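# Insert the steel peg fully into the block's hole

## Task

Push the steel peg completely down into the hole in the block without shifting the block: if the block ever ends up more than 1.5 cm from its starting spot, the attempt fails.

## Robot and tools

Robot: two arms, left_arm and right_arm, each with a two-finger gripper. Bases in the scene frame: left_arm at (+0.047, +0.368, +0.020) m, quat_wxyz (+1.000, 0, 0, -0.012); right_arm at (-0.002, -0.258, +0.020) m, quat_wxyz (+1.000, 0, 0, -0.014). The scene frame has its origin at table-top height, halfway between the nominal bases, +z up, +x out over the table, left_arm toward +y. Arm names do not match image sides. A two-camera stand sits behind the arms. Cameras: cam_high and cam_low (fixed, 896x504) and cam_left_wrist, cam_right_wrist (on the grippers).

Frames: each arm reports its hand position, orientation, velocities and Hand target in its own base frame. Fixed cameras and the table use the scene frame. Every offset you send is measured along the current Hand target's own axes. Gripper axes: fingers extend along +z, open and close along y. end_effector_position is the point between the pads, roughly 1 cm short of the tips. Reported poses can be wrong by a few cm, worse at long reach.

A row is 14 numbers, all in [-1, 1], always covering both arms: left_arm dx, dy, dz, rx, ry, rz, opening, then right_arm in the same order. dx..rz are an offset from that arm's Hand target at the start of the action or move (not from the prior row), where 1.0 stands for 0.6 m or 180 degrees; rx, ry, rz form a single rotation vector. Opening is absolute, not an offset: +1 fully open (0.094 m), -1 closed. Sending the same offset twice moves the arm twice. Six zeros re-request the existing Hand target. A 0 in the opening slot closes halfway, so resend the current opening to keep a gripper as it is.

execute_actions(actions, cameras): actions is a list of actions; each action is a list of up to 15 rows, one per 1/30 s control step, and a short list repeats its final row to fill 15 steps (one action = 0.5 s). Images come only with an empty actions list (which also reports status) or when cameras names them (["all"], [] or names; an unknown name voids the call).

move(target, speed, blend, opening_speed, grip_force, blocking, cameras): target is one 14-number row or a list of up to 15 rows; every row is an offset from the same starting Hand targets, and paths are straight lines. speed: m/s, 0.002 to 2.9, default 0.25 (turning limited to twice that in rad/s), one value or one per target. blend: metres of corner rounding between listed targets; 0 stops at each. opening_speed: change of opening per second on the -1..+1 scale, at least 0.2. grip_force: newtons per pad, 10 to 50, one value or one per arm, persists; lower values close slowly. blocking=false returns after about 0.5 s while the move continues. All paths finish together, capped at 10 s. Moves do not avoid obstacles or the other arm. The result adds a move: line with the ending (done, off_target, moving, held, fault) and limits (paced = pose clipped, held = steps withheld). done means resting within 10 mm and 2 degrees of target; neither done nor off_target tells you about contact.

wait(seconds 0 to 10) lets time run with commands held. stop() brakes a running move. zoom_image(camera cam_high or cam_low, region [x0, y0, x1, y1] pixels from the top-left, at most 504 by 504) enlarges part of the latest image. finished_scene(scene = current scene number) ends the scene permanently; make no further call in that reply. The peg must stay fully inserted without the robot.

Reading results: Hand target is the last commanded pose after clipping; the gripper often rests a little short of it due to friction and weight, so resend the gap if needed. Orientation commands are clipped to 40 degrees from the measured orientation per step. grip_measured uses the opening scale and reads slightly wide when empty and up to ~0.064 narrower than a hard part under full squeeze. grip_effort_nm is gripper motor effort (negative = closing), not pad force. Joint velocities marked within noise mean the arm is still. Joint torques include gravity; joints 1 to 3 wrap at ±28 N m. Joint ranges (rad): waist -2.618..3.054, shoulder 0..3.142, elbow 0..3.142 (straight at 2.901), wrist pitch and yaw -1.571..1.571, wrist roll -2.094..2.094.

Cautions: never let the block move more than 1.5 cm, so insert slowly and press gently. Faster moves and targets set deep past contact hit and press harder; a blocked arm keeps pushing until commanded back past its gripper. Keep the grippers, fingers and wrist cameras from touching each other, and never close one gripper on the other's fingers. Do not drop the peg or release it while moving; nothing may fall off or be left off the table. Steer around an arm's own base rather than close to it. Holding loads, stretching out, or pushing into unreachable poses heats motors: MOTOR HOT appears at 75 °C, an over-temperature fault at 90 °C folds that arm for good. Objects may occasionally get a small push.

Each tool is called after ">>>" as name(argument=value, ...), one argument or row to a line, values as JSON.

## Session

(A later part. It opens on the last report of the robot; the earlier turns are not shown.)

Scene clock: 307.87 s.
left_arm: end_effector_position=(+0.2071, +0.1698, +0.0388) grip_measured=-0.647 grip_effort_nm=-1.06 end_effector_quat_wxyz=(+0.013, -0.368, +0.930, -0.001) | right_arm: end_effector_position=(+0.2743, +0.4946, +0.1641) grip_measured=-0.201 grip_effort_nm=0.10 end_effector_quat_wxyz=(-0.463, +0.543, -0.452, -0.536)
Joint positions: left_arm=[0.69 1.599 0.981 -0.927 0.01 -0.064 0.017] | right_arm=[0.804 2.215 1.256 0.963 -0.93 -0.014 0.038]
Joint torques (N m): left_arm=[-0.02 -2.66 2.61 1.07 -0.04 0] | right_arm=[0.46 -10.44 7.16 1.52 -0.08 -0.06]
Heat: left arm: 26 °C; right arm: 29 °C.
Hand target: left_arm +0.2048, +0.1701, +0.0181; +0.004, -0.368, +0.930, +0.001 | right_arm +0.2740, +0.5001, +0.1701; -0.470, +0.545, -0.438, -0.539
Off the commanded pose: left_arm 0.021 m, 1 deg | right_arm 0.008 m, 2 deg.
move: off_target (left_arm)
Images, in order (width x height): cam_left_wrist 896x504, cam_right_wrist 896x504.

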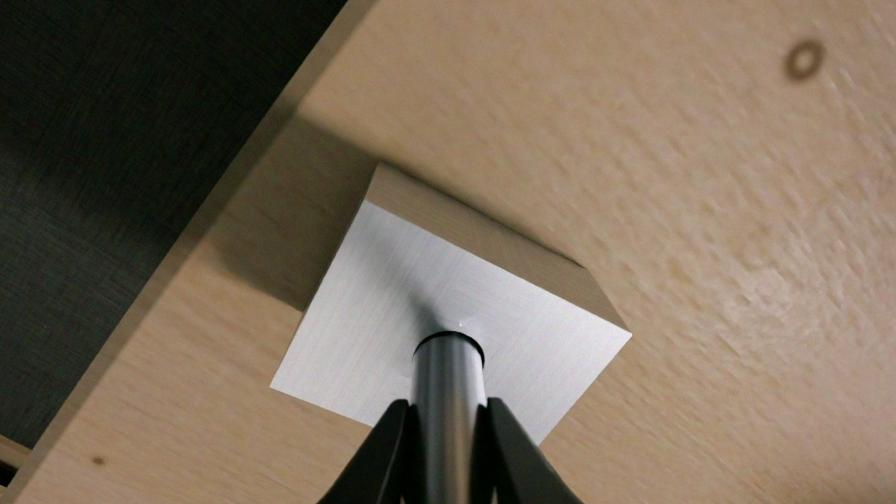

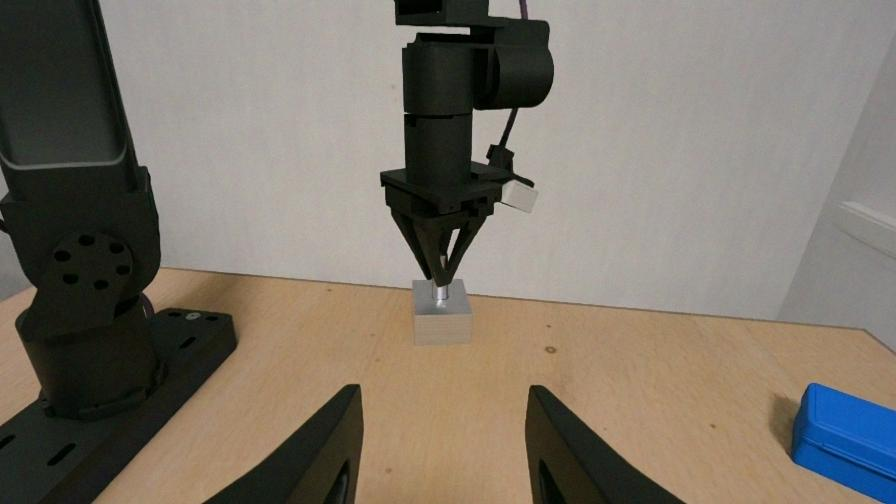

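>>> move(
  target=[
    [0,0,-0.025,0,0,0,-0.9, 0,0,0,0,0,0,-0.2],
    [0,0,-0.025,0,0,0,-0.2, 0,0,0,0,0,0,-0.2],
    [0,0,-0.2,0,0,0,-0.2, 0,0,0,0,0,0,-0.2],
  ],
  speed=0.08,
  opening_speed=0.6,
  cameras=["cam_left_wrist","cam_right_wrist"],
)

>>> zoom_image(
  camera="cam_right_wrist",
  region=[400, 190, 490, 350],
)

Scene clock: 315.03 s.
left_arm: end_effector_position=(+0.2033, +0.1667, +0.1262) grip_measured=-0.202 grip_effort_nm=0.08 end_effector_quat_wxyz=(-0.008, -0.368, +0.930, -0.008) | right_arm: end_effector_position=(+0.2743, +0.4946, +0.1641) grip_measured=-0.201 grip_effort_nm=0.10 end_effector_quat_wxyz=(-0.463, +0.543, -0.452, -0.536)
Joint positions: left_arm=[0.69 1.555 1.291 -1.327 0.01 -0.064 0.037] | right_arm=[0.804 2.215 1.256 0.963 -0.93 -0.014 0.038]
Joint torques (N m): left_arm=[0.01 -6.64 8.77 0.21 -0.04 0] | right_arm=[0.61 -10.36 6.98 1.53 -0.08 -0.01]
Heat: left arm: 27 °C; right arm: 30 °C.
Hand target: left_arm +0.2040, +0.1695, +0.1381; +0.004, -0.368, +0.930, +0.001 | right_arm +0.2740, +0.5001, +0.1701; -0.470, +0.545, -0.438, -0.539
Off the commanded pose: left_arm 0.012 m, 2 deg | right_arm 0.008 m, 2 deg.
move: off_target (left_arm)
Images, in order (width x height): cam_left_wrist 896x504, cam_right_wrist 896x504.

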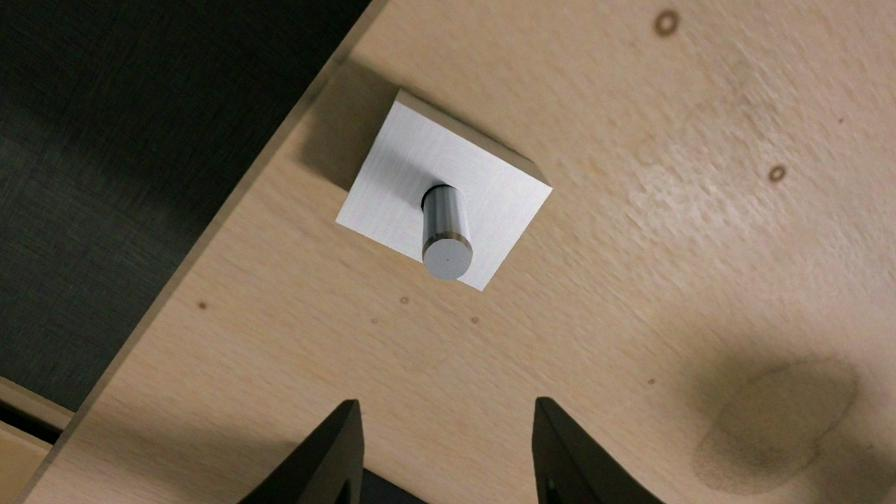

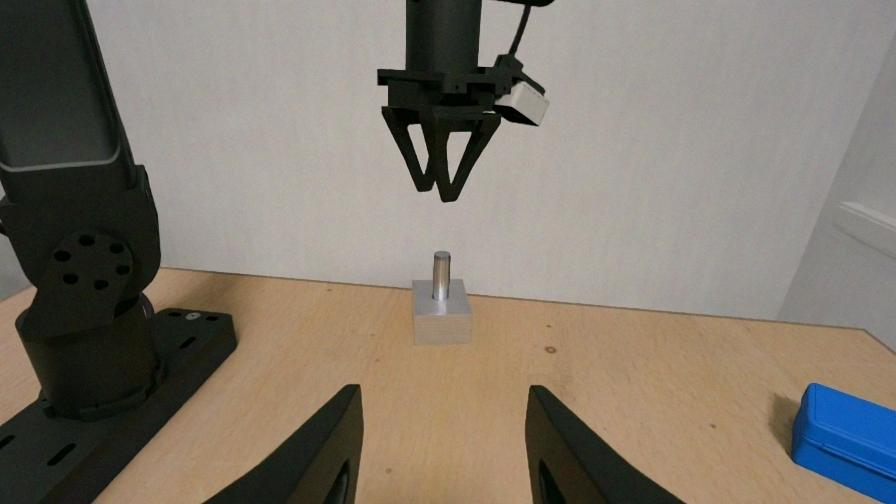

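Scaled by 3.150.

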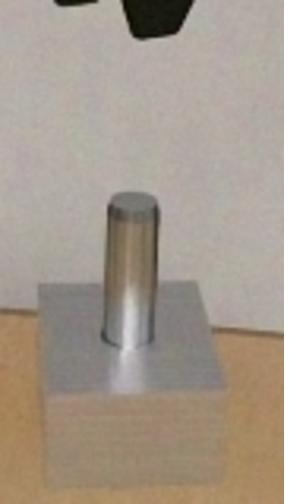

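>>> finished_scene(
  scene=1,
)

The scene is finished: the task was done.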